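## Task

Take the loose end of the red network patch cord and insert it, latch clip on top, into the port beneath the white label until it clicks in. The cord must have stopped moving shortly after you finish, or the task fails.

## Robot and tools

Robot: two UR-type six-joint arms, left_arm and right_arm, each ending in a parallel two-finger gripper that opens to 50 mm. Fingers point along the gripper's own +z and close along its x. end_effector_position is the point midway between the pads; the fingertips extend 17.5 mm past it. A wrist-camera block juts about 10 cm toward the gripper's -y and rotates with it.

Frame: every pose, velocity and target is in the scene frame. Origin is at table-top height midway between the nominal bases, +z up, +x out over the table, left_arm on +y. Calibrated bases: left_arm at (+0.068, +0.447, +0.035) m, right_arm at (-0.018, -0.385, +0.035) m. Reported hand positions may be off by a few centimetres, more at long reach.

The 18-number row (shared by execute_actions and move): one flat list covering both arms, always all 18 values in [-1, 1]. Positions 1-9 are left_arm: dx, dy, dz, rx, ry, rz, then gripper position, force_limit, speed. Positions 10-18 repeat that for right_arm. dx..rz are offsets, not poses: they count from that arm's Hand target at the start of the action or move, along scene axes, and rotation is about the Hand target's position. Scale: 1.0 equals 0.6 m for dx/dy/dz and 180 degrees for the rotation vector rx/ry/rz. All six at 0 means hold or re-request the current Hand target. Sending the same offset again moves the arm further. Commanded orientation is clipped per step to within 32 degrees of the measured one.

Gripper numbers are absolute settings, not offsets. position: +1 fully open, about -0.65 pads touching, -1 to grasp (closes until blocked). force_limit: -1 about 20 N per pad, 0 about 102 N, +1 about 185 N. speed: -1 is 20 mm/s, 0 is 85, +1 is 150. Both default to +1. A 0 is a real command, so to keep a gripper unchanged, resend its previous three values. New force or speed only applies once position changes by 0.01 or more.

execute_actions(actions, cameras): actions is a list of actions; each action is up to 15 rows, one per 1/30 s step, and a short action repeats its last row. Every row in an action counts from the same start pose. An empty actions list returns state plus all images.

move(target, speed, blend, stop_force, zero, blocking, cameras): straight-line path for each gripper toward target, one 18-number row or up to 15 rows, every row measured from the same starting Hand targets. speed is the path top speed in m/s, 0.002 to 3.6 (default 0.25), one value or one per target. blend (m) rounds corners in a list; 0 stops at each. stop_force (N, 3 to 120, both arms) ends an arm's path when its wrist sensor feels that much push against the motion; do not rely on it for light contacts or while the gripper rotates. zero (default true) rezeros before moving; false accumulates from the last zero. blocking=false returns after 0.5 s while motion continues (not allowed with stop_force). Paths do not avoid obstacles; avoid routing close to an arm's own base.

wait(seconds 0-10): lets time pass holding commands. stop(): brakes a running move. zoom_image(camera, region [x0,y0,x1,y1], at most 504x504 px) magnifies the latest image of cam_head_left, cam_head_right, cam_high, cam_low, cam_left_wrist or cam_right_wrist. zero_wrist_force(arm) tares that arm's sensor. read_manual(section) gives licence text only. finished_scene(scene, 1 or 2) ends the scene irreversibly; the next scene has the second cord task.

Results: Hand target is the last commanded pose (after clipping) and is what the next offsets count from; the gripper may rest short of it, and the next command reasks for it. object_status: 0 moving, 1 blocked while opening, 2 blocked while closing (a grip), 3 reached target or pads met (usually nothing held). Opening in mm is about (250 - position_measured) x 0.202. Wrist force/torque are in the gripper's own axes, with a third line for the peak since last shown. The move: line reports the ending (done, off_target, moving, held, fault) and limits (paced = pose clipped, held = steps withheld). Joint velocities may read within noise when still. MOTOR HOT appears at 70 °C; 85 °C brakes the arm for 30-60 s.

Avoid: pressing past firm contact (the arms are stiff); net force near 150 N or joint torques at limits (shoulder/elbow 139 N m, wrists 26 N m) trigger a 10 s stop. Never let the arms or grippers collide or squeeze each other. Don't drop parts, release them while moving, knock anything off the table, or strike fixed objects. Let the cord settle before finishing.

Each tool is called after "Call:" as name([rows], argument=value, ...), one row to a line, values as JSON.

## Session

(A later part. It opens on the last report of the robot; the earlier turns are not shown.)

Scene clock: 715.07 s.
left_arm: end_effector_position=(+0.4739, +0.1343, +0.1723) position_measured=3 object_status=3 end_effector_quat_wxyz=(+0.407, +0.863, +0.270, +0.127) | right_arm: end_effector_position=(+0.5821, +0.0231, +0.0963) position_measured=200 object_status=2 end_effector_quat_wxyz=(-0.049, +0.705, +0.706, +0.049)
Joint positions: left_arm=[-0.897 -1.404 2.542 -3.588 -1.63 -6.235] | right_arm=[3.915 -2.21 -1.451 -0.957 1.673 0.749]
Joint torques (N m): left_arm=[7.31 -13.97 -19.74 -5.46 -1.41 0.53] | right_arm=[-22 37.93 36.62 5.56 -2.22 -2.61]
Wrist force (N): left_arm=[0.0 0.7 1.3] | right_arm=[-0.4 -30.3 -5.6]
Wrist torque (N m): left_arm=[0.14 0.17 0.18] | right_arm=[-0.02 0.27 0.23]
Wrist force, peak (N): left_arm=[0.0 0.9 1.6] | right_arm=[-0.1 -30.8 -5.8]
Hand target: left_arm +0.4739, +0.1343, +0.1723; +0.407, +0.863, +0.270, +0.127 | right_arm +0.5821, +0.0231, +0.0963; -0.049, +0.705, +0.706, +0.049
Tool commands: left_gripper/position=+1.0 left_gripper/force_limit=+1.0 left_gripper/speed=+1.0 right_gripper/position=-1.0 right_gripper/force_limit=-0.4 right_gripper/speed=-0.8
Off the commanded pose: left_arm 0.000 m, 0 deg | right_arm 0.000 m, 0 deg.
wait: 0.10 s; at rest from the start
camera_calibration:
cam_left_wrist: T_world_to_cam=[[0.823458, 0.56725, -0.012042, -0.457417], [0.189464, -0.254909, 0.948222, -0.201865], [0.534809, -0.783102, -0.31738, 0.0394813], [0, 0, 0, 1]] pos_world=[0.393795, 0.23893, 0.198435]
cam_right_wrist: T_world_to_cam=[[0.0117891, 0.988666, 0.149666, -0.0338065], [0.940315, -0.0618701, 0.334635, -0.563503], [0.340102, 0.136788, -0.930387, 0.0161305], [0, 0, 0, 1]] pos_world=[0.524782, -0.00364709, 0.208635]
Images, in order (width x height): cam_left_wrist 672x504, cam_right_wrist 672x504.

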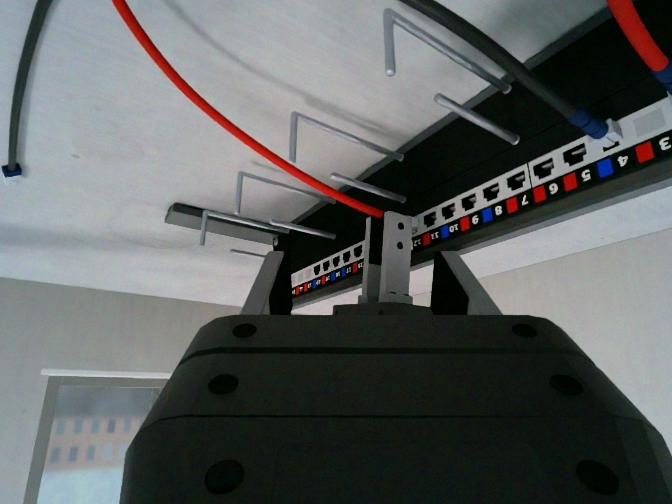

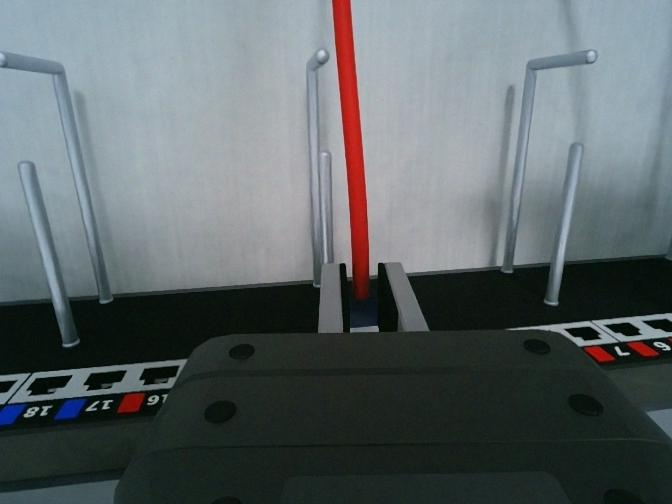

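Call:
wait(seconds=0.1, cameras=["cam_high","cam_low"])

Call:
zoom_image(camera="cam_high", region=[330, 280, 440, 380])

Call:
zoom_image(camera="cam_low", region=[280, 240, 370, 300])

Scene clock: 742.33 s.
left_arm: end_effector_position=(+0.4739, +0.1343, +0.1723) position_measured=3 object_status=3 end_effector_quat_wxyz=(+0.407, +0.863, +0.270, +0.127) | right_arm: end_effector_position=(+0.5821, +0.0231, +0.0963) position_measured=200 object_status=2 end_effector_quat_wxyz=(-0.049, +0.705, +0.706, +0.049)
Joint positions: left_arm=[-0.897 -1.404 2.542 -3.588 -1.63 -6.235] | right_arm=[3.915 -2.21 -1.451 -0.957 1.673 0.749]
Joint torques (N m): left_arm=[9.55 -13.84 -19.68 -5.5 -1.46 0.7] | right_arm=[-20.52 37.01 38.47 5.49 -2.29 -2.58]
Wrist force (N): left_arm=[0.0 0.9 1.4] | right_arm=[0.0 -30.6 -5.7]
Wrist torque (N m): left_arm=[0.16 0.17 0.18] | right_arm=[-0.06 0.21 0.22]
Wrist force, peak (N): left_arm=[-0.2 1.0 1.4] | right_arm=[-0.2 -30.8 -6.1]
Hand target: left_arm +0.4739, +0.1343, +0.1723; +0.407, +0.863, +0.270, +0.127 | right_arm +0.5821, +0.0231, +0.0963; -0.049, +0.705, +0.706, +0.049
Tool commands: left_gripper/position=+1.0 left_gripper/force_limit=+1.0 left_gripper/speed=+1.0 right_gripper/position=-1.0 right_gripper/force_limit=-0.4 right_gripper/speed=-0.8
Off the commanded pose: left_arm 0.000 m, 0 deg | right_arm 0.000 m, 0 deg.
wait: 0.10 s; at rest from the start
Images, in order (width x height): cam_high 672x504, cam_low 672x504.

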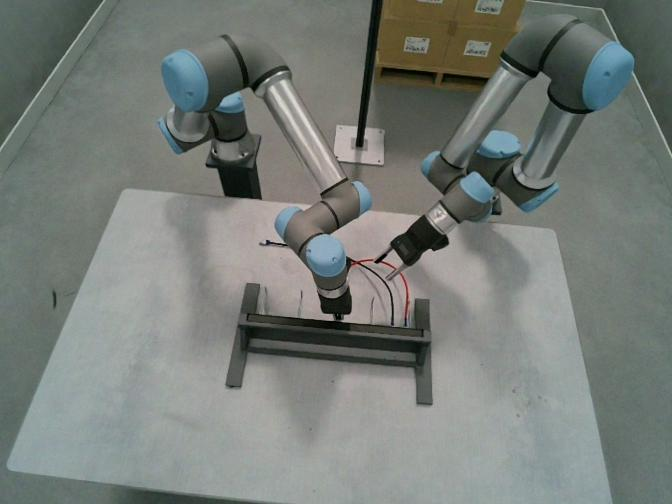

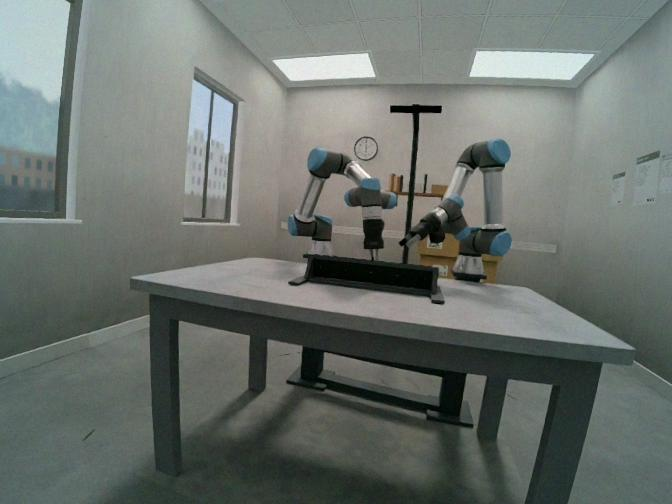

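Scaled by 4.582.

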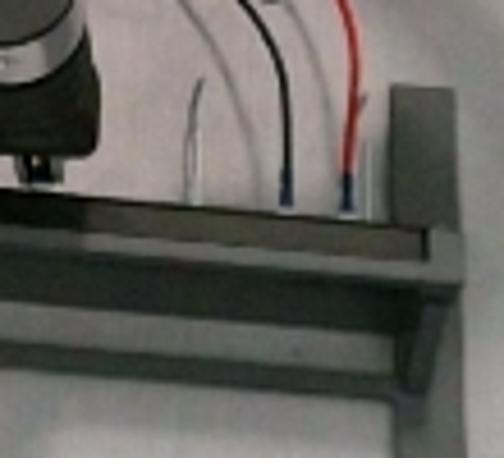

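Scaled by 5.600.

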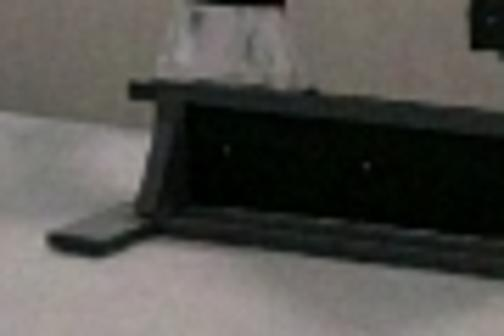

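Call:
move([
  [0.05,0.15,0.167,0.1104,0.0343,-0.191,-0.8,-0.5,1,0,0,0,0,0,0,-1,-0.4,-0.8],
  [0.335,-0.007,0.03,0.1104,0.0343,-0.191,-0.8,-0.5,1,0,0,0,0,0,0,-1,-0.4,-0.8],
], blend=0.05, speed=0.25, cameras=["cam_left_wrist","cam_high"])

Call:
zoom_image(camera="cam_left_wrist", region=[200, 120, 472, 324])

Scene clock: 793.57 s.
left_arm: end_effector_position=(+0.6748, +0.1301, +0.1903) position_measured=252 object_status=3 end_effector_quat_wxyz=(+0.259, +0.966, +0.000, +0.000) | right_arm: end_effector_position=(+0.5821, +0.0231, +0.0963) position_measured=200 object_status=2 end_effector_quat_wxyz=(-0.049, +0.705, +0.706, +0.049)
Joint positions: left_arm=[-0.519 -1.125 1.64 -2.36 -2.022 -5.286] | right_arm=[3.915 -2.21 -1.451 -0.957 1.673 0.749]
Joint torques (N m): left_arm=[11.94 -38.38 -28 -1.41 -2.9 1.2] | right_arm=[-21.4 35.95 36.75 5.57 -2.32 -2.63]
Wrist force (N): left_arm=[-1.0 -0.6 1.5] | right_arm=[-0.2 -30.5 -5.8]
Wrist torque (N m): left_arm=[-0.29 0.37 0.00] | right_arm=[-0.03 0.25 0.23]
Wrist force, peak (N): left_arm=[-0.1 -0.5 2.4] | right_arm=[-0.2 -30.8 -6.0]
Hand target: left_arm +0.6749, +0.1301, +0.1903; +0.259, +0.966, +0.000, +0.000 | right_arm +0.5821, +0.0231, +0.0963; -0.049, +0.705, +0.706, +0.049
Off the commanded pose: left_arm 0.000 m, 0 deg | right_arm 0.000 m, 0 deg.
move: done
camera_calibration:
cam_left_wrist: T_world_to_cam=[[0.99993, 0.000959018, -0.0117627, -0.665772], [0.00974473, -0.629336, 0.777072, -0.0555148], [-0.00665749, -0.777133, -0.629301, 0.358483], [0, 0, 0, 1]] pos_world=[0.668653, 0.24429, 0.260902]
Images, in order (width x height): cam_high 672x504, cam_left_wrist 672x504.

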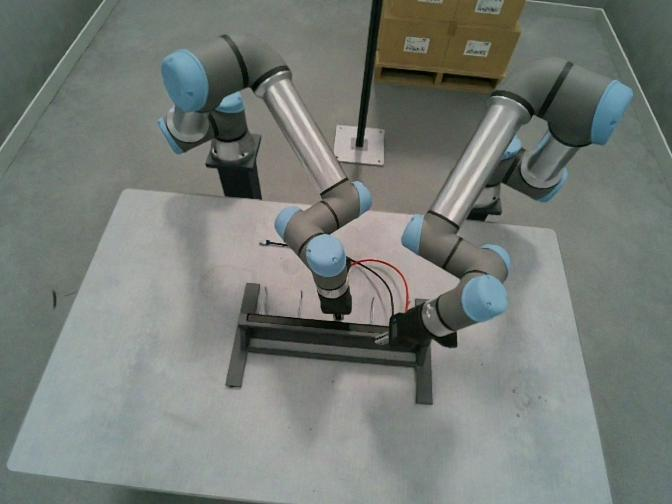

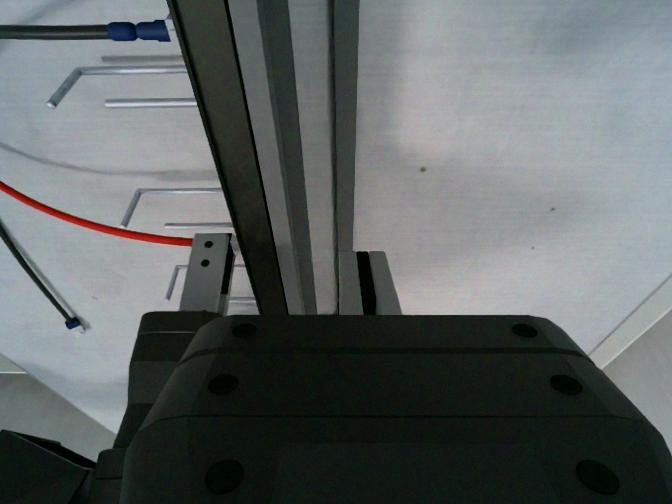

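Scaled by 1.853.

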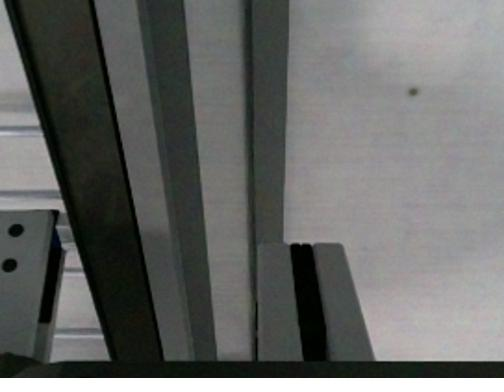

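Call:
move([
  [0,-0.033,-0.167,0,0,0,-0.8,-0.5,1,0,0,0,0,0,0,-1,-0.4,-0.8],
], speed=0.15, cameras=["cam_left_wrist"])

Call:
move([
  [-0.07,0,0,0,0,0,-0.8,-0.5,1,0,0,0,0,0,0,-1,-0.4,-0.8],
], speed=0.012, stop_force=4, cameras=["cam_left_wrist"])

Scene clock: 820.37 s.
left_arm: end_effector_position=(+0.6748, +0.1104, +0.0902) position_measured=252 object_status=3 end_effector_quat_wxyz=(+0.259, +0.966, +0.000, +0.000) | right_arm: end_effector_position=(+0.5821, +0.0231, +0.0963) position_measured=200 object_status=2 end_effector_quat_wxyz=(-0.049, +0.705, +0.706, +0.049)
Joint positions: left_arm=[-0.546 -0.973 1.704 -2.59 -2.015 -5.315] | right_arm=[3.915 -2.21 -1.451 -0.957 1.673 0.749]
Joint torques (N m): left_arm=[-12.9 -40.33 -21.34 -5.51 0.87 -1.64] | right_arm=[-21.85 37.74 37.08 5.39 -2.33 -2.64]
Wrist force (N): left_arm=[-0.9 -1.0 1.2] | right_arm=[-0.2 -30.5 -5.7]
Wrist torque (N m): left_arm=[-0.34 0.38 0.17] | right_arm=[-0.05 0.24 0.23]
Wrist force, peak (N): left_arm=[-0.7 -1.2 2.5] | right_arm=[-0.2 -30.8 -6.1]
Hand target: left_arm +0.6749, +0.1103, +0.0901; +0.259, +0.966, +0.000, +0.000 | right_arm +0.5821, +0.0231, +0.0963; -0.049, +0.705, +0.706, +0.049
Off the commanded pose: left_arm 0.000 m, 0 deg | right_arm 0.000 m, 0 deg.
move: done
camera_calibration:
cam_left_wrist: T_world_to_cam=[[0.99993, 0.00088278, -0.0118255, -0.667004], [0.00974458, -0.629446, 0.776983, 0.00992496], [-0.00675762, -0.777044, -0.62941, 0.280105], [0, 0, 0, 1]] pos_world=[0.668753, 0.22449, 0.160702]
Images, in order (width x height): cam_left_wrist 672x504.

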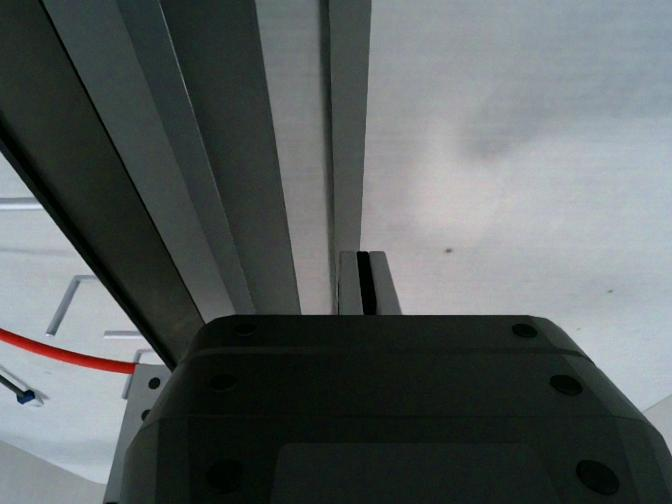

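Scene clock: 824.07 s.
left_arm: end_effector_position=(+0.6458, +0.1103, +0.0901) position_measured=252 object_status=3 end_effector_quat_wxyz=(+0.259, +0.966, +0.000, +0.000) | right_arm: end_effector_position=(+0.5821, +0.0231, +0.0963) position_measured=200 object_status=2 end_effector_quat_wxyz=(-0.049, +0.705, +0.706, +0.049)
Joint positions: left_arm=[-0.571 -1.019 1.792 -2.642 -2.008 -5.341] | right_arm=[3.915 -2.21 -1.451 -0.957 1.673 0.749]
Joint torques (N m): left_arm=[11.19 -36.87 -25.21 -1.16 -0.74 1.24] | right_arm=[-22.24 35.74 37.13 7.28 -4.79 -2.54]
Wrist force (N): left_arm=[1.8 0.4 0.9] | right_arm=[0.0 -29.8 -5.9]
Wrist torque (N m): left_arm=[-0.23 0.28 0.09] | right_arm=[-0.04 0.26 0.21]
Wrist force, peak (N): left_arm=[14.3 -0.1 3.7] | right_arm=[-0.4 -32.5 -6.2]
Hand target: left_arm +0.6458, +0.1103, +0.0901; +0.259, +0.966, +0.000, +0.000 (not the last commanded pose) | right_arm +0.5821, +0.0231, +0.0963; -0.049, +0.705, +0.706, +0.049
Off the commanded pose: left_arm 0.013 m, 0 deg | right_arm 0.000 m, 0 deg.
move: contact (left_arm)
camera_calibration:
cam_left_wrist: T_world_to_cam=[[0.99993, 0.000881614, -0.011826, -0.637907], [0.0097452, -0.629337, 0.777072, 0.0102472], [-0.00675748, -0.777132, -0.629301, 0.279848], [0, 0, 0, 1]] pos_world=[0.639653, 0.22449, 0.160602]
Images, in order (width x height): cam_left_wrist 672x504.

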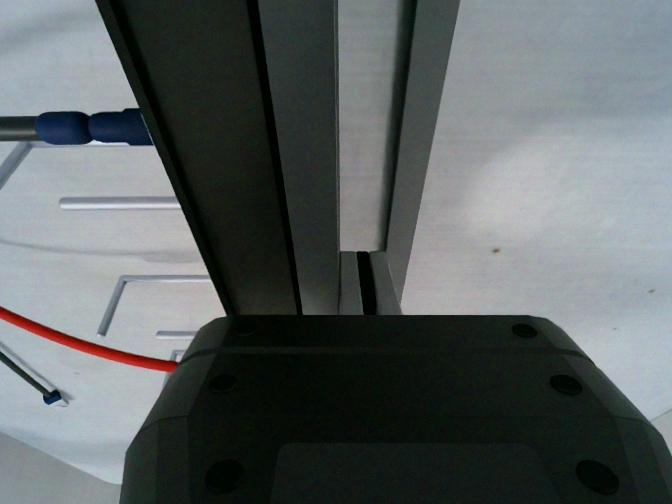

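Call:
move([
  [0,0,0,0,0,0,-0.8,-0.5,1,0.015,0,0,0,0,0,-1,-0.4,-0.8],
], speed=0.008, stop_force=45, cameras=["cam_left_wrist","cam_right_wrist"])

Scene clock: 834.40 s.
left_arm: end_effector_position=(+0.6458, +0.1103, +0.0901) position_measured=252 object_status=3 end_effector_quat_wxyz=(+0.259, +0.966, +0.000, +0.000) | right_arm: end_effector_position=(+0.5843, +0.0232, +0.0963) position_measured=200 object_status=2 end_effector_quat_wxyz=(-0.049, +0.705, +0.706, +0.049)
Joint positions: left_arm=[-0.571 -1.019 1.792 -2.642 -2.007 -5.341] | right_arm=[3.913 -2.214 -1.444 -0.96 1.674 0.747]
Joint torques (N m): left_arm=[-28.86 -47.91 4.73 5.18 -11.71 1.05] | right_arm=[-12.1 49.12 31.4 13.13 -13.09 2.32]
Wrist force (N): left_arm=[50.6 -3.6 10.7] | right_arm=[0.3 -66.3 -14.3]
Wrist torque (N m): left_arm=[-0.26 0.88 -0.41] | right_arm=[0.02 0.20 0.24]
Wrist force, peak (N): left_arm=[50.8 -3.3 11.0] | right_arm=[-0.7 -75.8 -17.6]
Hand target: left_arm +0.6458, +0.1103, +0.0901; +0.259, +0.966, +0.000, +0.000 | right_arm +0.5843, +0.0231, +0.0963; -0.049, +0.705, +0.706, +0.049 (not the last commanded pose)
Off the commanded pose: left_arm 0.000 m, 0 deg | right_arm 0.007 m, 0 deg.
move: contact (right_arm)
camera_calibration:
cam_left_wrist: T_world_to_cam=[[0.99993, 0.000882086, -0.0118266, -0.638007], [0.00974594, -0.629337, 0.777072, 0.0102458], [-0.00675748, -0.777132, -0.629301, 0.279848], [0, 0, 0, 1]] pos_world=[0.639753, 0.22449, 0.160602]
cam_right_wrist: T_world_to_cam=[[0.0117104, 0.988659, 0.149723, -0.0339033], [0.940425, -0.0617721, 0.334343, -0.565655], [0.3398, 0.136888, -0.930483, 0.0155125], [0, 0, 0, 1]] pos_world=[0.527082, -0.00354647, 0.208633]
Images, in order (width x height): cam_left_wrist 672x504, cam_right_wrist 672x504.

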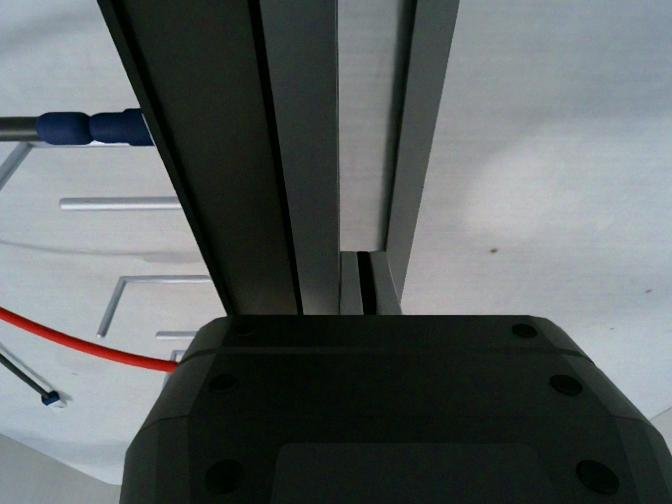

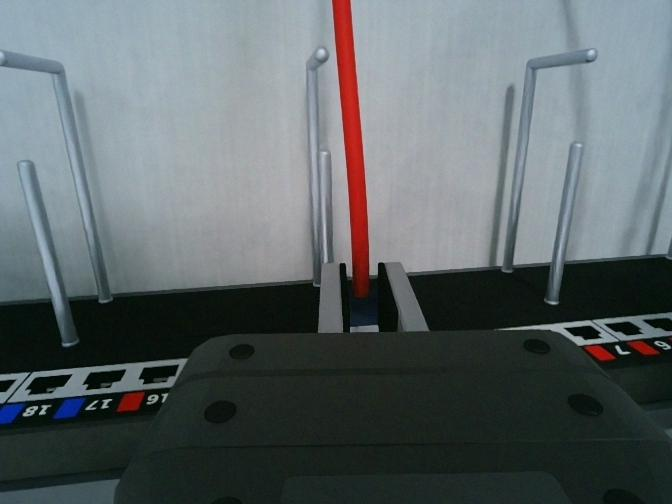

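Call:
zoom_image(camera="cam_right_wrist", region=[310, 240, 410, 340])

Call:
zoom_image(camera="cam_right_wrist", region=[0, 340, 200, 440])

Scaled by 5.040.

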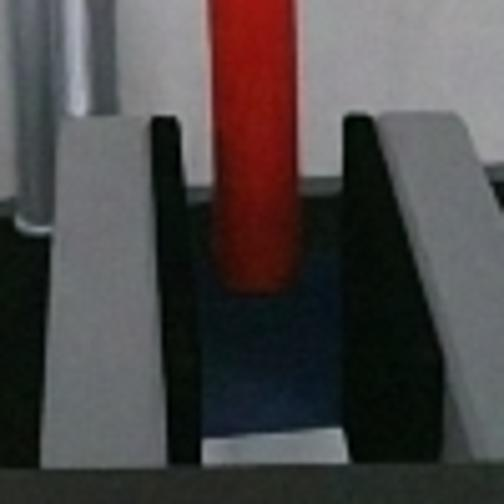

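Scaled by 2.520.

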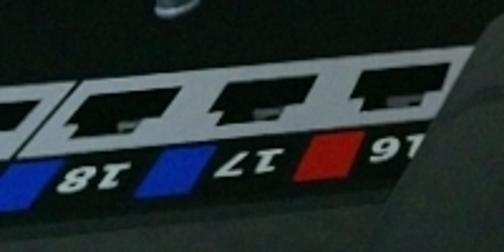

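Call:
move([
  [0,0,0,0,0,0,-0.8,-0.5,1,-0.004,0,0,0,0,0,-1,-0.4,-0.8],
], speed=0.02)

Call:
move([
  [0,0,0,0,0,0,-0.8,-0.5,1,0,0,0.0015,0,0,0,-1,-0.4,-0.8],
], speed=0.02)

Scene clock: 866.77 s.
left_arm: end_effector_position=(+0.6457, +0.1103, +0.0901) position_measured=252 object_status=3 end_effector_quat_wxyz=(+0.259, +0.966, +0.000, +0.000) | right_arm: end_effector_position=(+0.5821, +0.0231, +0.0963) position_measured=200 object_status=2 end_effector_quat_wxyz=(-0.049, +0.705, +0.706, +0.049)
Joint positions: left_arm=[-0.571 -1.019 1.792 -2.642 -2.008 -5.341] | right_arm=[3.915 -2.21 -1.451 -0.957 1.673 0.749]
Joint torques (N m): left_arm=[-23.14 -48.51 -3.64 1.88 -7.51 0.99] | right_arm=[8.57 53.79 18.38 5.21 -3.42 2.32]
Wrist force (N): left_arm=[29.2 -6.5 -0.7] | right_arm=[3.7 -7.7 -1.1]
Wrist torque (N m): left_arm=[-0.48 0.54 -0.17] | right_arm=[-0.05 0.27 -0.05]
Wrist force, peak (N): left_arm=[52.0 -5.1 10.9] | right_arm=[0.0 -66.7 -14.4]
Hand target: left_arm +0.6458, +0.1103, +0.0901; +0.259, +0.966, +0.000, +0.000 | right_arm +0.5819, +0.0231, +0.0963; -0.049, +0.705, +0.706, +0.049
Off the commanded pose: left_arm 0.000 m, 0 deg | right_arm 0.000 m, 0 deg.
move: done

Scene clock: 867.47 s.
left_arm: end_effector_position=(+0.6458, +0.1103, +0.0901) position_measured=252 object_status=3 end_effector_quat_wxyz=(+0.259, +0.966, +0.000, +0.000) | right_arm: end_effector_position=(+0.5819, +0.0231, +0.0971) position_measured=200 object_status=2 end_effector_quat_wxyz=(-0.049, +0.705, +0.706, +0.049)
Joint positions: left_arm=[-0.571 -1.019 1.792 -2.642 -2.007 -5.341] | right_arm=[3.915 -2.209 -1.45 -0.959 1.673 0.749]
Joint torques (N m): left_arm=[-14.9 -41.19 -15.57 -1.17 -4.16 0.99] | right_arm=[11.85 54.88 31.62 1.46 2.44 2.45]
Wrist force (N): left_arm=[23.3 -6.7 -3.9] | right_arm=[1.8 -3.5 5.1]
Wrist torque (N m): left_arm=[-0.54 0.49 -0.11] | right_arm=[-0.26 0.11 -0.01]
Wrist force, peak (N): left_arm=[28.6 -6.5 -0.7] | right_arm=[3.6 -7.1 -0.7]
Hand target: left_arm +0.6458, +0.1103, +0.0901; +0.259, +0.966, +0.000, +0.000 | right_arm +0.5819, +0.0231, +0.0972; -0.049, +0.705, +0.706, +0.049
Off the commanded pose: left_arm 0.000 m, 0 deg | right_arm 0.000 m, 0 deg.
move: done

Call:
move([
  [0,0,0,0,0,0,-0.8,-0.5,1,0.02,0,0,0,0,0,-1,-0.4,-0.8],
], speed=0.008, stop_force=40, cameras=["cam_right_wrist"])

Call:
zoom_image(camera="cam_right_wrist", region=[310, 240, 410, 340])

Call:
zoom_image(camera="cam_right_wrist", region=[0, 340, 200, 440])

Scene clock: 874.93 s.
left_arm: end_effector_position=(+0.6458, +0.1103, +0.0901) position_measured=252 object_status=3 end_effector_quat_wxyz=(+0.259, +0.966, +0.000, +0.000) | right_arm: end_effector_position=(+0.5834, +0.0233, +0.0972) position_measured=200 object_status=2 end_effector_quat_wxyz=(-0.050, +0.705, +0.706, +0.049)
Joint positions: left_arm=[-0.571 -1.019 1.792 -2.642 -2.007 -5.341] | right_arm=[3.914 -2.212 -1.445 -0.961 1.674 0.747]
Joint torques (N m): left_arm=[-1.6 -41.47 -7.24 2.3 -8.46 0.76] | right_arm=[-2.98 54.63 30.35 10.4 -9.58 2.3]
Wrist force (N): left_arm=[29.4 -4.7 1.3] | right_arm=[-0.7 -45.0 -1.7]
Wrist torque (N m): left_arm=[-0.41 0.56 -0.18] | right_arm=[-0.24 0.09 0.26]
Wrist force, peak (N): left_arm=[32.1 -4.3 2.2] | right_arm=[-0.3 -52.7 -3.0]
Hand target: left_arm +0.6458, +0.1103, +0.0901; +0.259, +0.966, +0.000, +0.000 | right_arm +0.5834, +0.0233, +0.0972; -0.050, +0.705, +0.706, +0.049 (not the last commanded pose)
Off the commanded pose: left_arm 0.000 m, 0 deg | right_arm 0.011 m, 0 deg.
move: contact (right_arm)
camera_calibration:
cam_right_wrist: T_world_to_cam=[[0.0115858, 0.98867, 0.149659, -0.0340479], [0.940566, -0.0615783, 0.333982, -0.565101], [0.339414, 0.136895, -0.930623, 0.0168731], [0, 0, 0, 1]] pos_world=[0.526182, -0.00344569, 0.209532]
Images, in order (width x height): cam_right_wrist 672x504.

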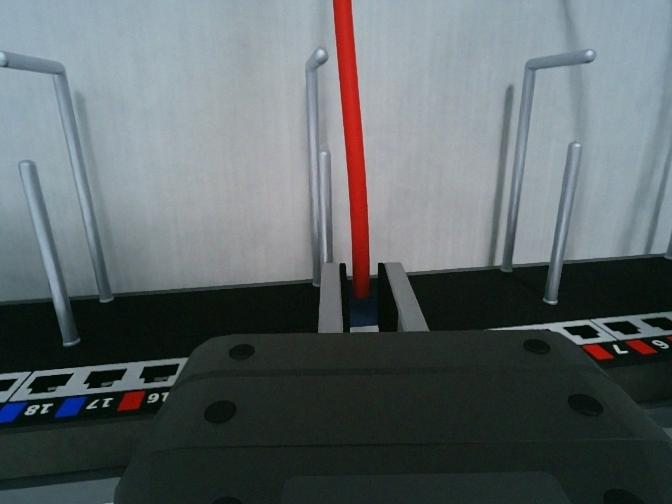

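Scaled by 5.040.

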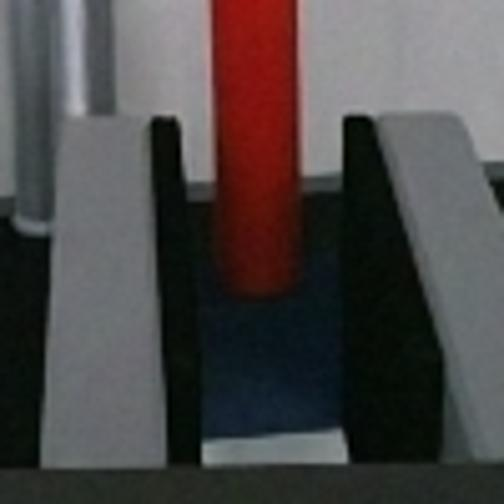

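Scaled by 2.520.

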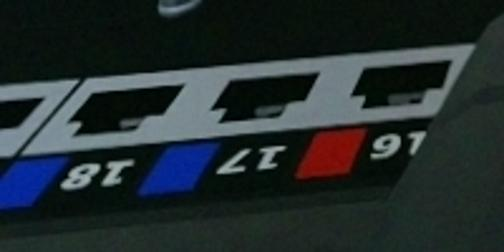

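Call:
move([
  [0,0,0,0,0,0,-0.8,-0.5,1,-0.012,0,0,0,0,0,-1,-0.4,-0.8],
], speed=0.006, stop_force=60, cameras=["cam_right_wrist"])

Call:
zoom_image(camera="cam_right_wrist", region=[0, 340, 200, 440])

Scene clock: 883.77 s.
left_arm: end_effector_position=(+0.6458, +0.1103, +0.0901) position_measured=252 object_status=3 end_effector_quat_wxyz=(+0.259, +0.966, +0.000, +0.000) | right_arm: end_effector_position=(+0.5801, +0.0233, +0.0972) position_measured=200 object_status=2 end_effector_quat_wxyz=(-0.050, +0.705, +0.706, +0.049)
Joint positions: left_arm=[-0.571 -1.019 1.792 -2.642 -2.007 -5.341] | right_arm=[3.917 -2.206 -1.455 -0.956 1.674 0.751]
Joint torques (N m): left_arm=[-10.66 -46.08 -22.2 -3.96 0.06 0.61] | right_arm=[-5.65 37.59 25.49 -1.16 1.29 -2.32]
Wrist force (N): left_arm=[7.6 1.0 2.7] | right_arm=[2.2 12.3 3.4]
Wrist torque (N m): left_arm=[-0.22 0.10 0.03] | right_arm=[-0.33 0.14 -0.03]
Wrist force, peak (N): left_arm=[29.7 -4.8 1.5] | right_arm=[-0.6 -45.3 -1.7]
Hand target: left_arm +0.6458, +0.1103, +0.0901; +0.259, +0.966, +0.000, +0.000 | right_arm +0.5801, +0.0233, +0.0972; -0.050, +0.705, +0.706, +0.049 (not the last commanded pose)
Off the commanded pose: left_arm 0.000 m, 0 deg | right_arm 0.004 m, 0 deg.
move: contact (right_arm)
camera_calibration:
cam_right_wrist: T_world_to_cam=[[0.0115566, 0.988671, 0.149652, -0.033993], [0.940502, -0.0615744, 0.334162, -0.562002], [0.339591, 0.136886, -0.930559, 0.0178879], [0, 0, 0, 1]] pos_world=[0.522882, -0.0034457, 0.209532]
Images, in order (width x height): cam_right_wrist 672x504.

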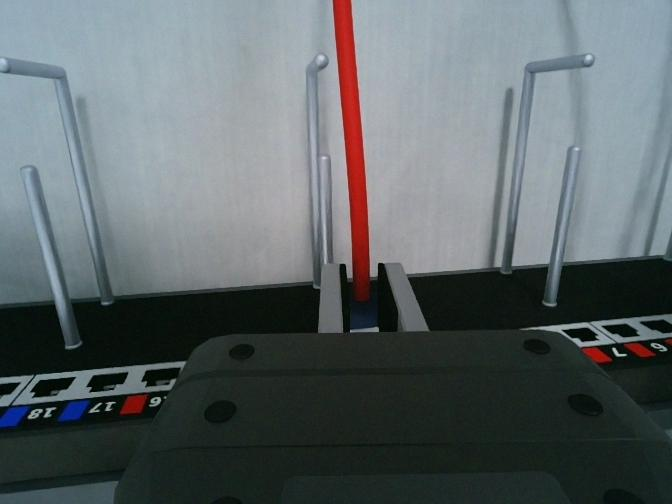

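Scaled by 2.520.

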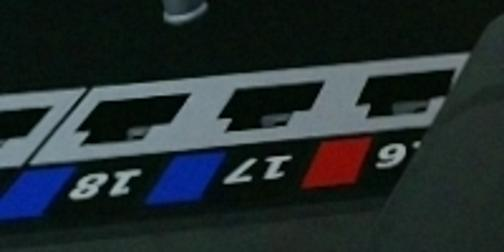

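Call:
move([
  [0,0,0,0,0,0,-0.8,-0.5,1,-0.012,0,0,0,0,0,-1,-0.4,-0.8],
], speed=0.006, stop_force=15, cameras=["cam_right_wrist","cam_left_wrist"])

Call:
zoom_image(camera="cam_right_wrist", region=[0, 340, 200, 440])

Call:
zoom_image(camera="cam_right_wrist", region=[310, 240, 410, 340])

Scene clock: 899.13 s.
left_arm: end_effector_position=(+0.6458, +0.1103, +0.0901) position_measured=252 object_status=3 end_effector_quat_wxyz=(+0.259, +0.966, +0.000, +0.000) | right_arm: end_effector_position=(+0.5729, +0.0233, +0.0972) position_measured=200 object_status=2 end_effector_quat_wxyz=(-0.050, +0.705, +0.706, +0.049)
Joint positions: left_arm=[-0.571 -1.019 1.792 -2.642 -2.007 -5.341] | right_arm=[3.924 -2.193 -1.478 -0.946 1.673 0.758]
Joint torques (N m): left_arm=[0.29 -38.35 -23.01 -4.02 -0.17 0.53] | right_arm=[22.36 51.44 9.57 0.95 1.46 2.24]
Wrist force (N): left_arm=[1.3 -0.8 2.8] | right_arm=[-0.2 23.3 3.1]
Wrist torque (N m): left_arm=[-0.34 0.00 0.11] | right_arm=[-0.31 0.11 0.02]
Wrist force, peak (N): left_arm=[7.8 0.7 2.8] | right_arm=[3.5 24.0 3.6]
Hand target: left_arm +0.6458, +0.1103, +0.0901; +0.259, +0.966, +0.000, +0.000 | right_arm +0.5729, +0.0233, +0.0972; -0.050, +0.705, +0.706, +0.049
Off the commanded pose: left_arm 0.000 m, 0 deg | right_arm 0.000 m, 0 deg.
move: done
camera_calibration:
cam_left_wrist: T_world_to_cam=[[0.99993, 0.000882086, -0.0118266, -0.637907], [0.00974594, -0.629337, 0.777072, 0.0101838], [-0.00675748, -0.777132, -0.629301, 0.27977], [0, 0, 0, 1]] pos_world=[0.639653, 0.22439, 0.160602]
cam_right_wrist: T_world_to_cam=[[0.0115566, 0.988671, 0.149652, -0.0339097], [0.940502, -0.0615744, 0.334162, -0.55523], [0.339591, 0.136886, -0.930559, 0.0203329], [0, 0, 0, 1]] pos_world=[0.515682, -0.0034457, 0.209532]
Images, in order (width x height): cam_left_wrist 672x504, cam_right_wrist 672x504.

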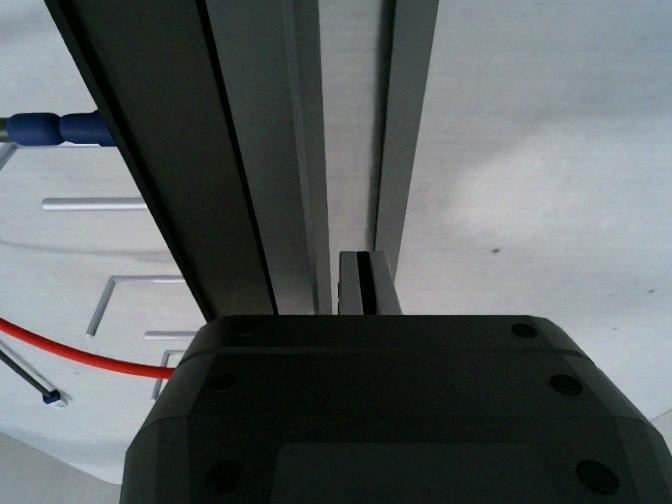

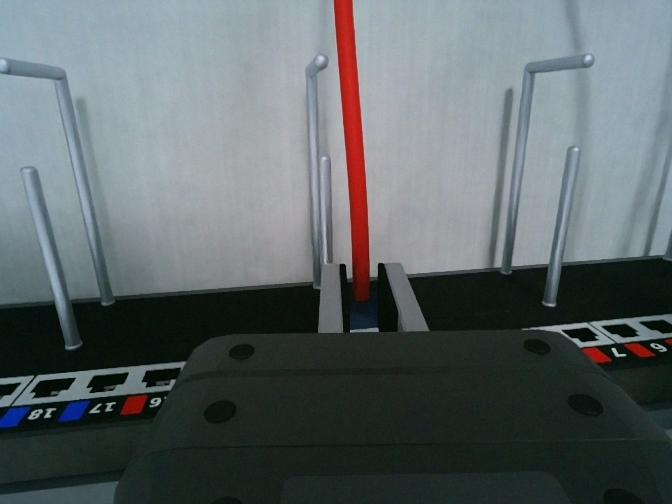

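Scaled by 2.520.

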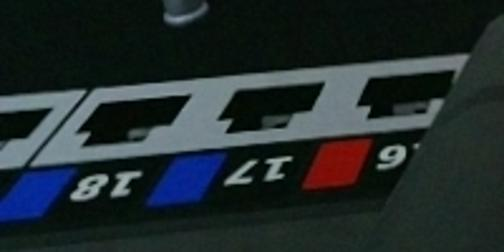

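Scaled by 5.040.

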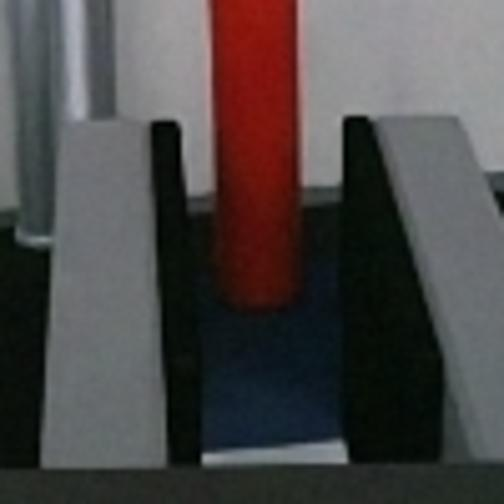

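Call:
move([
  [0,0,0,0,0,0,-0.8,-0.5,1,0.002,0,0,0,0,0,-1,-0.4,-0.8],
  [0,0,0,0,0,0,-0.8,-0.5,1,0.002,0,0,0,0,0,0.0,-0.4,-0.8],
], speed=0.02, cameras=["cam_right_wrist"])

Scene clock: 916.40 s.
left_arm: end_effector_position=(+0.6458, +0.1103, +0.0901) position_measured=252 object_status=3 end_effector_quat_wxyz=(+0.259, +0.966, +0.000, +0.000) | right_arm: end_effector_position=(+0.5741, +0.0233, +0.0972) position_measured=152 object_status=3 end_effector_quat_wxyz=(-0.050, +0.705, +0.706, +0.049)
Joint positions: left_arm=[-0.571 -1.019 1.792 -2.642 -2.007 -5.341] | right_arm=[3.923 -2.196 -1.474 -0.948 1.673 0.756]
Joint torques (N m): left_arm=[11.33 -38.35 -22.36 -3.88 -0.05 0.37] | right_arm=[-11.24 38.52 31.17 1.75 0.76 -2.77]
Wrist force (N): left_arm=[1.3 -1.0 2.8] | right_arm=[3.1 -2.5 3.4]
Wrist torque (N m): left_arm=[-0.38 0.01 0.10] | right_arm=[-0.42 -0.36 0.14]
Wrist force, peak (N): left_arm=[1.3 -0.9 3.0] | right_arm=[-0.2 23.4 3.3]
Hand target: left_arm +0.6458, +0.1103, +0.0901; +0.259, +0.966, +0.000, +0.000 | right_arm +0.5741, +0.0233, +0.0972; -0.050, +0.705, +0.706, +0.049
Off the commanded pose: left_arm 0.000 m, 0 deg | right_arm 0.000 m, 0 deg.
move: done
camera_calibration:
cam_right_wrist: T_world_to_cam=[[0.0116309, 0.988651, 0.149781, -0.0339889], [0.940503, -0.0616867, 0.33414, -0.556355], [0.339587, 0.136983, -0.930546, 0.0199249], [0, 0, 0, 1]] pos_world=[0.516882, -0.00344591, 0.209532]
Images, in order (width x height): cam_right_wrist 672x504.

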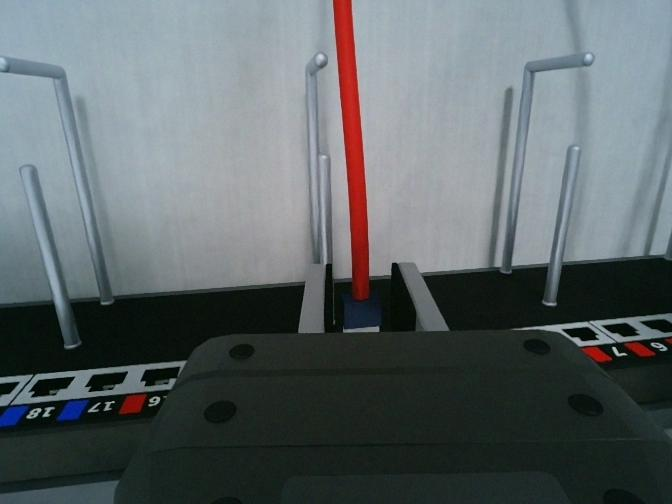

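Call:
move([
  [0.042,0,0,0,0,0,-0.8,-0.5,1,0,-0.014,0.099,0,0,0,0.0,-0.4,-0.8],
  [0.023,0.067,0.3,0,0,0,-0.8,-0.5,1,-0.1,-0.05,0.167,0,0,0,0.0,-0.4,-0.8],
  [-0.203,0.19,0.305,-0.1104,-0.0343,0.191,-0.8,-0.5,1,-0.333,-0.25,0.167,0,0,0,0.0,-0.4,-0.8],
  [-0.27,0.04,0.137,-0.1104,-0.0343,0.191,-0.8,-0.5,1,-0.333,-0.25,0.167,0,0,0,0.0,-0.4,-0.8],
], blend=[0,0.02,0.04,0], speed=[0.06,0.2,0.25,0.25], cameras=["cam_left_wrist"])

Call:
zoom_image(camera="cam_left_wrist", region=[340, 180, 440, 260])

Call:
zoom_image(camera="cam_left_wrist", region=[540, 60, 660, 160])

Scene clock: 930.87 s.
left_arm: end_effector_position=(+0.4838, +0.1343, +0.1723) position_measured=252 object_status=3 end_effector_quat_wxyz=(+0.407, +0.863, +0.270, +0.127) | right_arm: end_effector_position=(+0.3743, -0.1267, +0.1974) position_measured=152 object_status=3 end_effector_quat_wxyz=(-0.050, +0.705, +0.706, +0.049)
Joint positions: left_arm=[-0.872 -1.388 2.517 -3.579 -1.649 -6.219] | right_arm=[3.985 -1.529 -2.084 -0.999 1.667 0.819]
Joint torques (N m): left_arm=[-12.77 -14.71 -5.42 -5.75 1.7 -1.6] | right_arm=[14 26.85 17.29 1.39 -2.79 2.49]
Wrist force (N): left_arm=[2.1 0.5 2.7] | right_arm=[3.3 -2.4 3.6]
Wrist torque (N m): left_arm=[0.12 -0.17 0.17] | right_arm=[-0.36 -0.41 0.05]
Wrist force, peak (N): left_arm=[1.6 -1.8 4.4] | right_arm=[3.5 -2.9 4.1]
Hand target: left_arm +0.4838, +0.1343, +0.1723; +0.407, +0.863, +0.270, +0.127 | right_arm +0.3743, -0.1267, +0.1974; -0.050, +0.705, +0.706, +0.049
Off the commanded pose: left_arm 0.000 m, 0 deg | right_arm 0.000 m, 0 deg.
move: done
camera_calibration:
cam_left_wrist: T_world_to_cam=[[0.823496, 0.567193, -0.0120932, -0.4657], [0.189547, -0.254983, 0.948185, -0.203743], [0.534721, -0.783119, -0.317487, 0.0342726], [0, 0, 0, 1]] pos_world=[0.403795, 0.23903, 0.198435]
Images, in order (width x height): cam_left_wrist 672x504.

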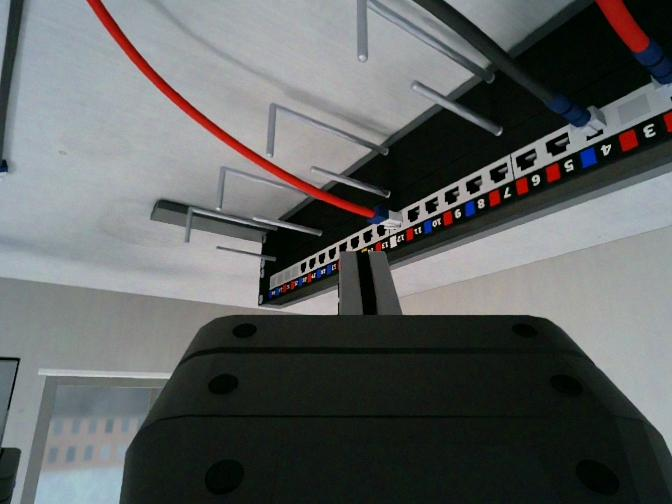

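Scaled by 5.040.

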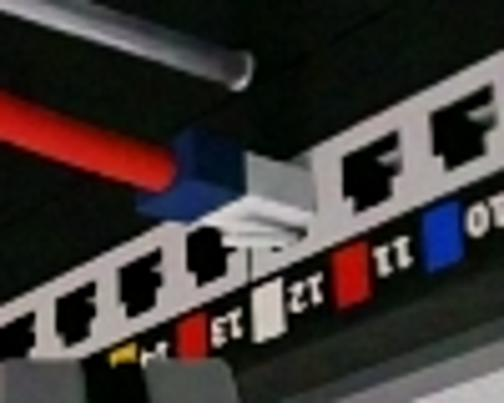

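Scaled by 4.200.

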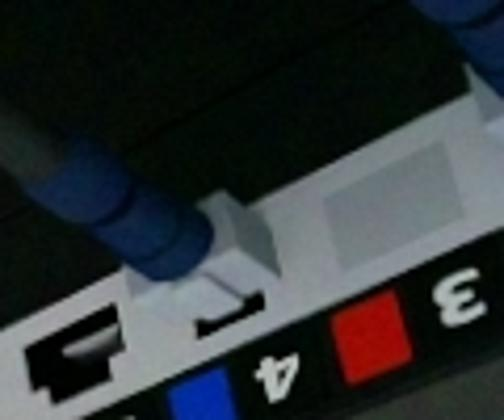

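Call:
zoom_image(camera="cam_left_wrist", region=[364, 198, 414, 238])

Call:
zoom_image(camera="cam_left_wrist", region=[570, 90, 620, 140])

Scaled by 10.080.

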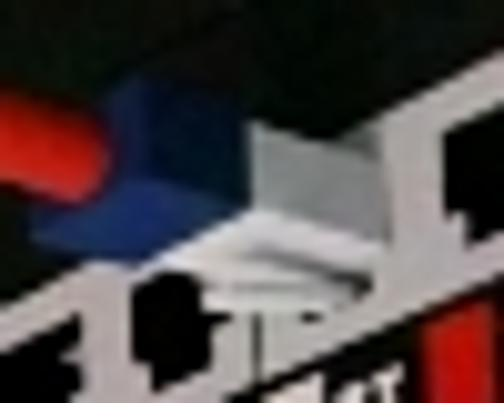

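Scaled by 10.080.

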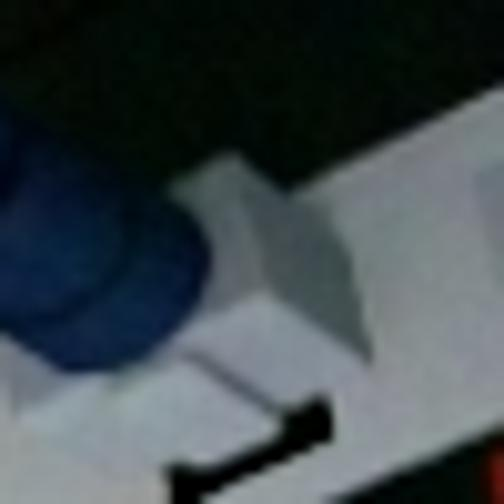

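Call:
move([
  [0,0,0,0,0,0,-0.8,-0.5,1,0.333,0.2537,-0.054,-0.0444,0,0,0.15,-0.4,-0.8],
  [0,0,0,0,0,0,-0.8,-0.5,1,0.333,0.2537,-0.1748,-0.0444,0,0,0.15,-0.4,-0.8],
], speed=[0.2,0.04], cameras=["cam_left_wrist","cam_right_wrist"])

Call:
zoom_image(camera="cam_right_wrist", region=[310, 240, 410, 340])

Call:
zoom_image(camera="cam_left_wrist", region=[340, 180, 440, 260])

Scene clock: 974.90 s.
left_arm: end_effector_position=(+0.4838, +0.1343, +0.1723) position_measured=252 object_status=3 end_effector_quat_wxyz=(+0.407, +0.863, +0.270, +0.127) | right_arm: end_effector_position=(+0.5741, +0.0255, +0.0927) position_measured=130 object_status=3 end_effector_quat_wxyz=(+0.000, +0.707, +0.707, +0.000)
Joint positions: left_arm=[-0.872 -1.388 2.517 -3.579 -1.649 -6.219] | right_arm=[3.962 -2.231 -1.391 -1.091 1.571 0.791]
Joint torques (N m): left_arm=[-12.47 -14.58 -4.97 -5.57 1.51 -1.67] | right_arm=[-12.25 39.68 18.51 4.56 -2.4 -2.71]
Motor temperatures (°C): left_arm=[32 26 24 36 33 35] | right_arm=[29 30 27 32 30 34]
Wrist force (N): left_arm=[1.9 0.6 3.1] | right_arm=[3.6 -2.4 3.6]
Wrist torque (N m): left_arm=[0.14 -0.14 0.17] | right_arm=[-0.37 -0.50 0.23]
Wrist force, peak (N): left_arm=[2.3 0.3 3.2] | right_arm=[3.8 -2.3 4.5]
Hand target: left_arm +0.4838, +0.1343, +0.1723; +0.407, +0.863, +0.270, +0.127 | right_arm +0.5741, +0.0255, +0.0925; +0.000, +0.707, +0.707, +0.000
Off the commanded pose: left_arm 0.000 m, 0 deg | right_arm 0.000 m, 0 deg.
move: done
camera_calibration:
cam_left_wrist: T_world_to_cam=[[0.823502, 0.567185, -0.0120685, -0.465649], [0.189474, -0.254924, 0.948216, -0.203759], [0.534737, -0.783144, -0.317397, 0.0341755], [0, 0, 0, 1]] pos_world=[0.403795, 0.23893, 0.198435]
cam_right_wrist: T_world_to_cam=[[0.0115501, 0.999875, 0.0107736, -0.0228576], [0.940502, -0.0145221, 0.339479, -0.556396], [0.339593, 0.00621161, -0.940552, 0.0196485], [0, 0, 0, 1]] pos_world=[0.516882, 0.0146526, 0.207611]
Images, in order (width x height): cam_left_wrist 672x504, cam_right_wrist 672x504.

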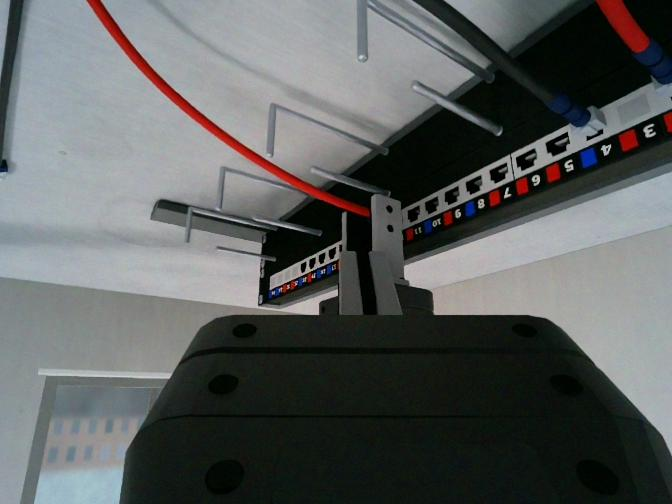

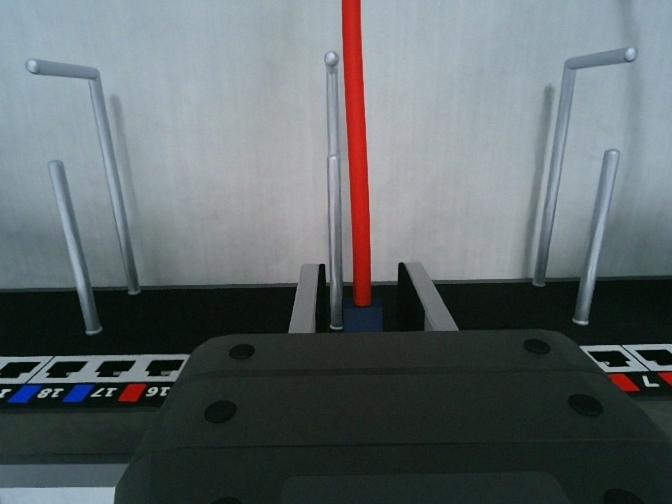

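Scaled by 5.040.

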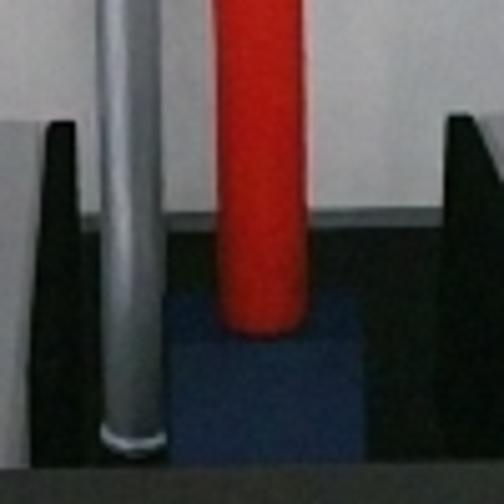

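Scaled by 5.040.

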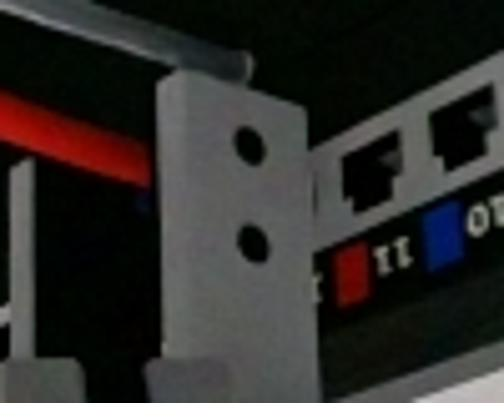

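Call:
move([
  [0,0,0,0,0,0,-0.8,-0.5,1,0,0,0,0,0,0,-1,-0.1,-0.8],
], speed=0.05, cameras=["cam_right_wrist"])

Call:
zoom_image(camera="cam_right_wrist", region=[310, 240, 410, 340])

Scene clock: 989.70 s.
left_arm: end_effector_position=(+0.4838, +0.1343, +0.1723) position_measured=252 object_status=3 end_effector_quat_wxyz=(+0.407, +0.863, +0.270, +0.127) | right_arm: end_effector_position=(+0.5741, +0.0255, +0.0925) position_measured=197 object_status=2 end_effector_quat_wxyz=(+0.000, +0.707, +0.707, +0.000)
Joint positions: left_arm=[-0.872 -1.388 2.517 -3.579 -1.649 -6.219] | right_arm=[3.962 -2.231 -1.391 -1.091 1.571 0.791]
Joint torques (N m): left_arm=[-12.42 -15.13 -5.54 -5.89 1.62 -1.74] | right_arm=[-10.93 41.17 17.94 4.7 -2.79 -2.48]
Wrist force (N): left_arm=[2.2 0.7 2.9] | right_arm=[3.7 -2.9 3.5]
Wrist torque (N m): left_arm=[0.15 -0.19 0.17] | right_arm=[-0.39 -0.52 0.21]
Wrist force, peak (N): left_arm=[2.4 0.4 3.0] | right_arm=[4.2 -2.7 3.7]
Hand target: left_arm +0.4838, +0.1343, +0.1723; +0.407, +0.863, +0.270, +0.127 | right_arm +0.5741, +0.0255, +0.0925; +0.000, +0.707, +0.707, +0.000
Off the commanded pose: left_arm 0.000 m, 0 deg | right_arm 0.000 m, 0 deg.
move: done
camera_calibration:
cam_right_wrist: T_world_to_cam=[[0.0115494, 0.999875, 0.0107734, -0.0228561], [0.940502, -0.0145214, 0.339479, -0.556362], [0.339593, 0.00621161, -0.940552, 0.0195544], [0, 0, 0, 1]] pos_world=[0.516882, 0.0146526, 0.207511]
Images, in order (width x height): cam_right_wrist 672x504.

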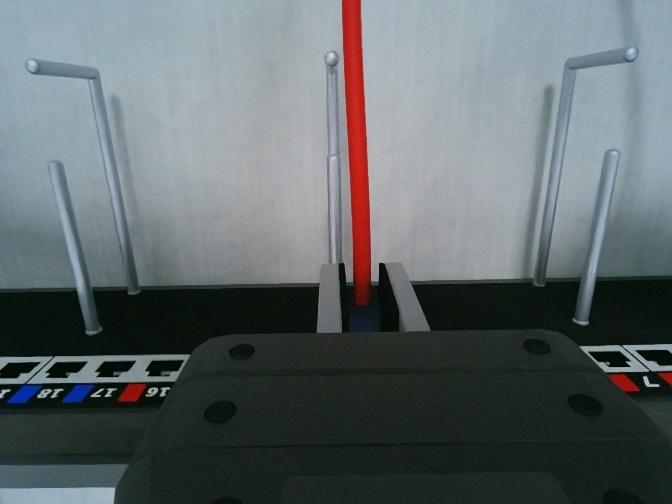

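Scaled by 5.040.

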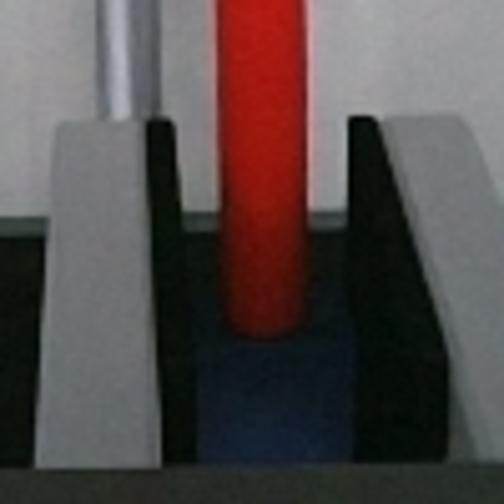

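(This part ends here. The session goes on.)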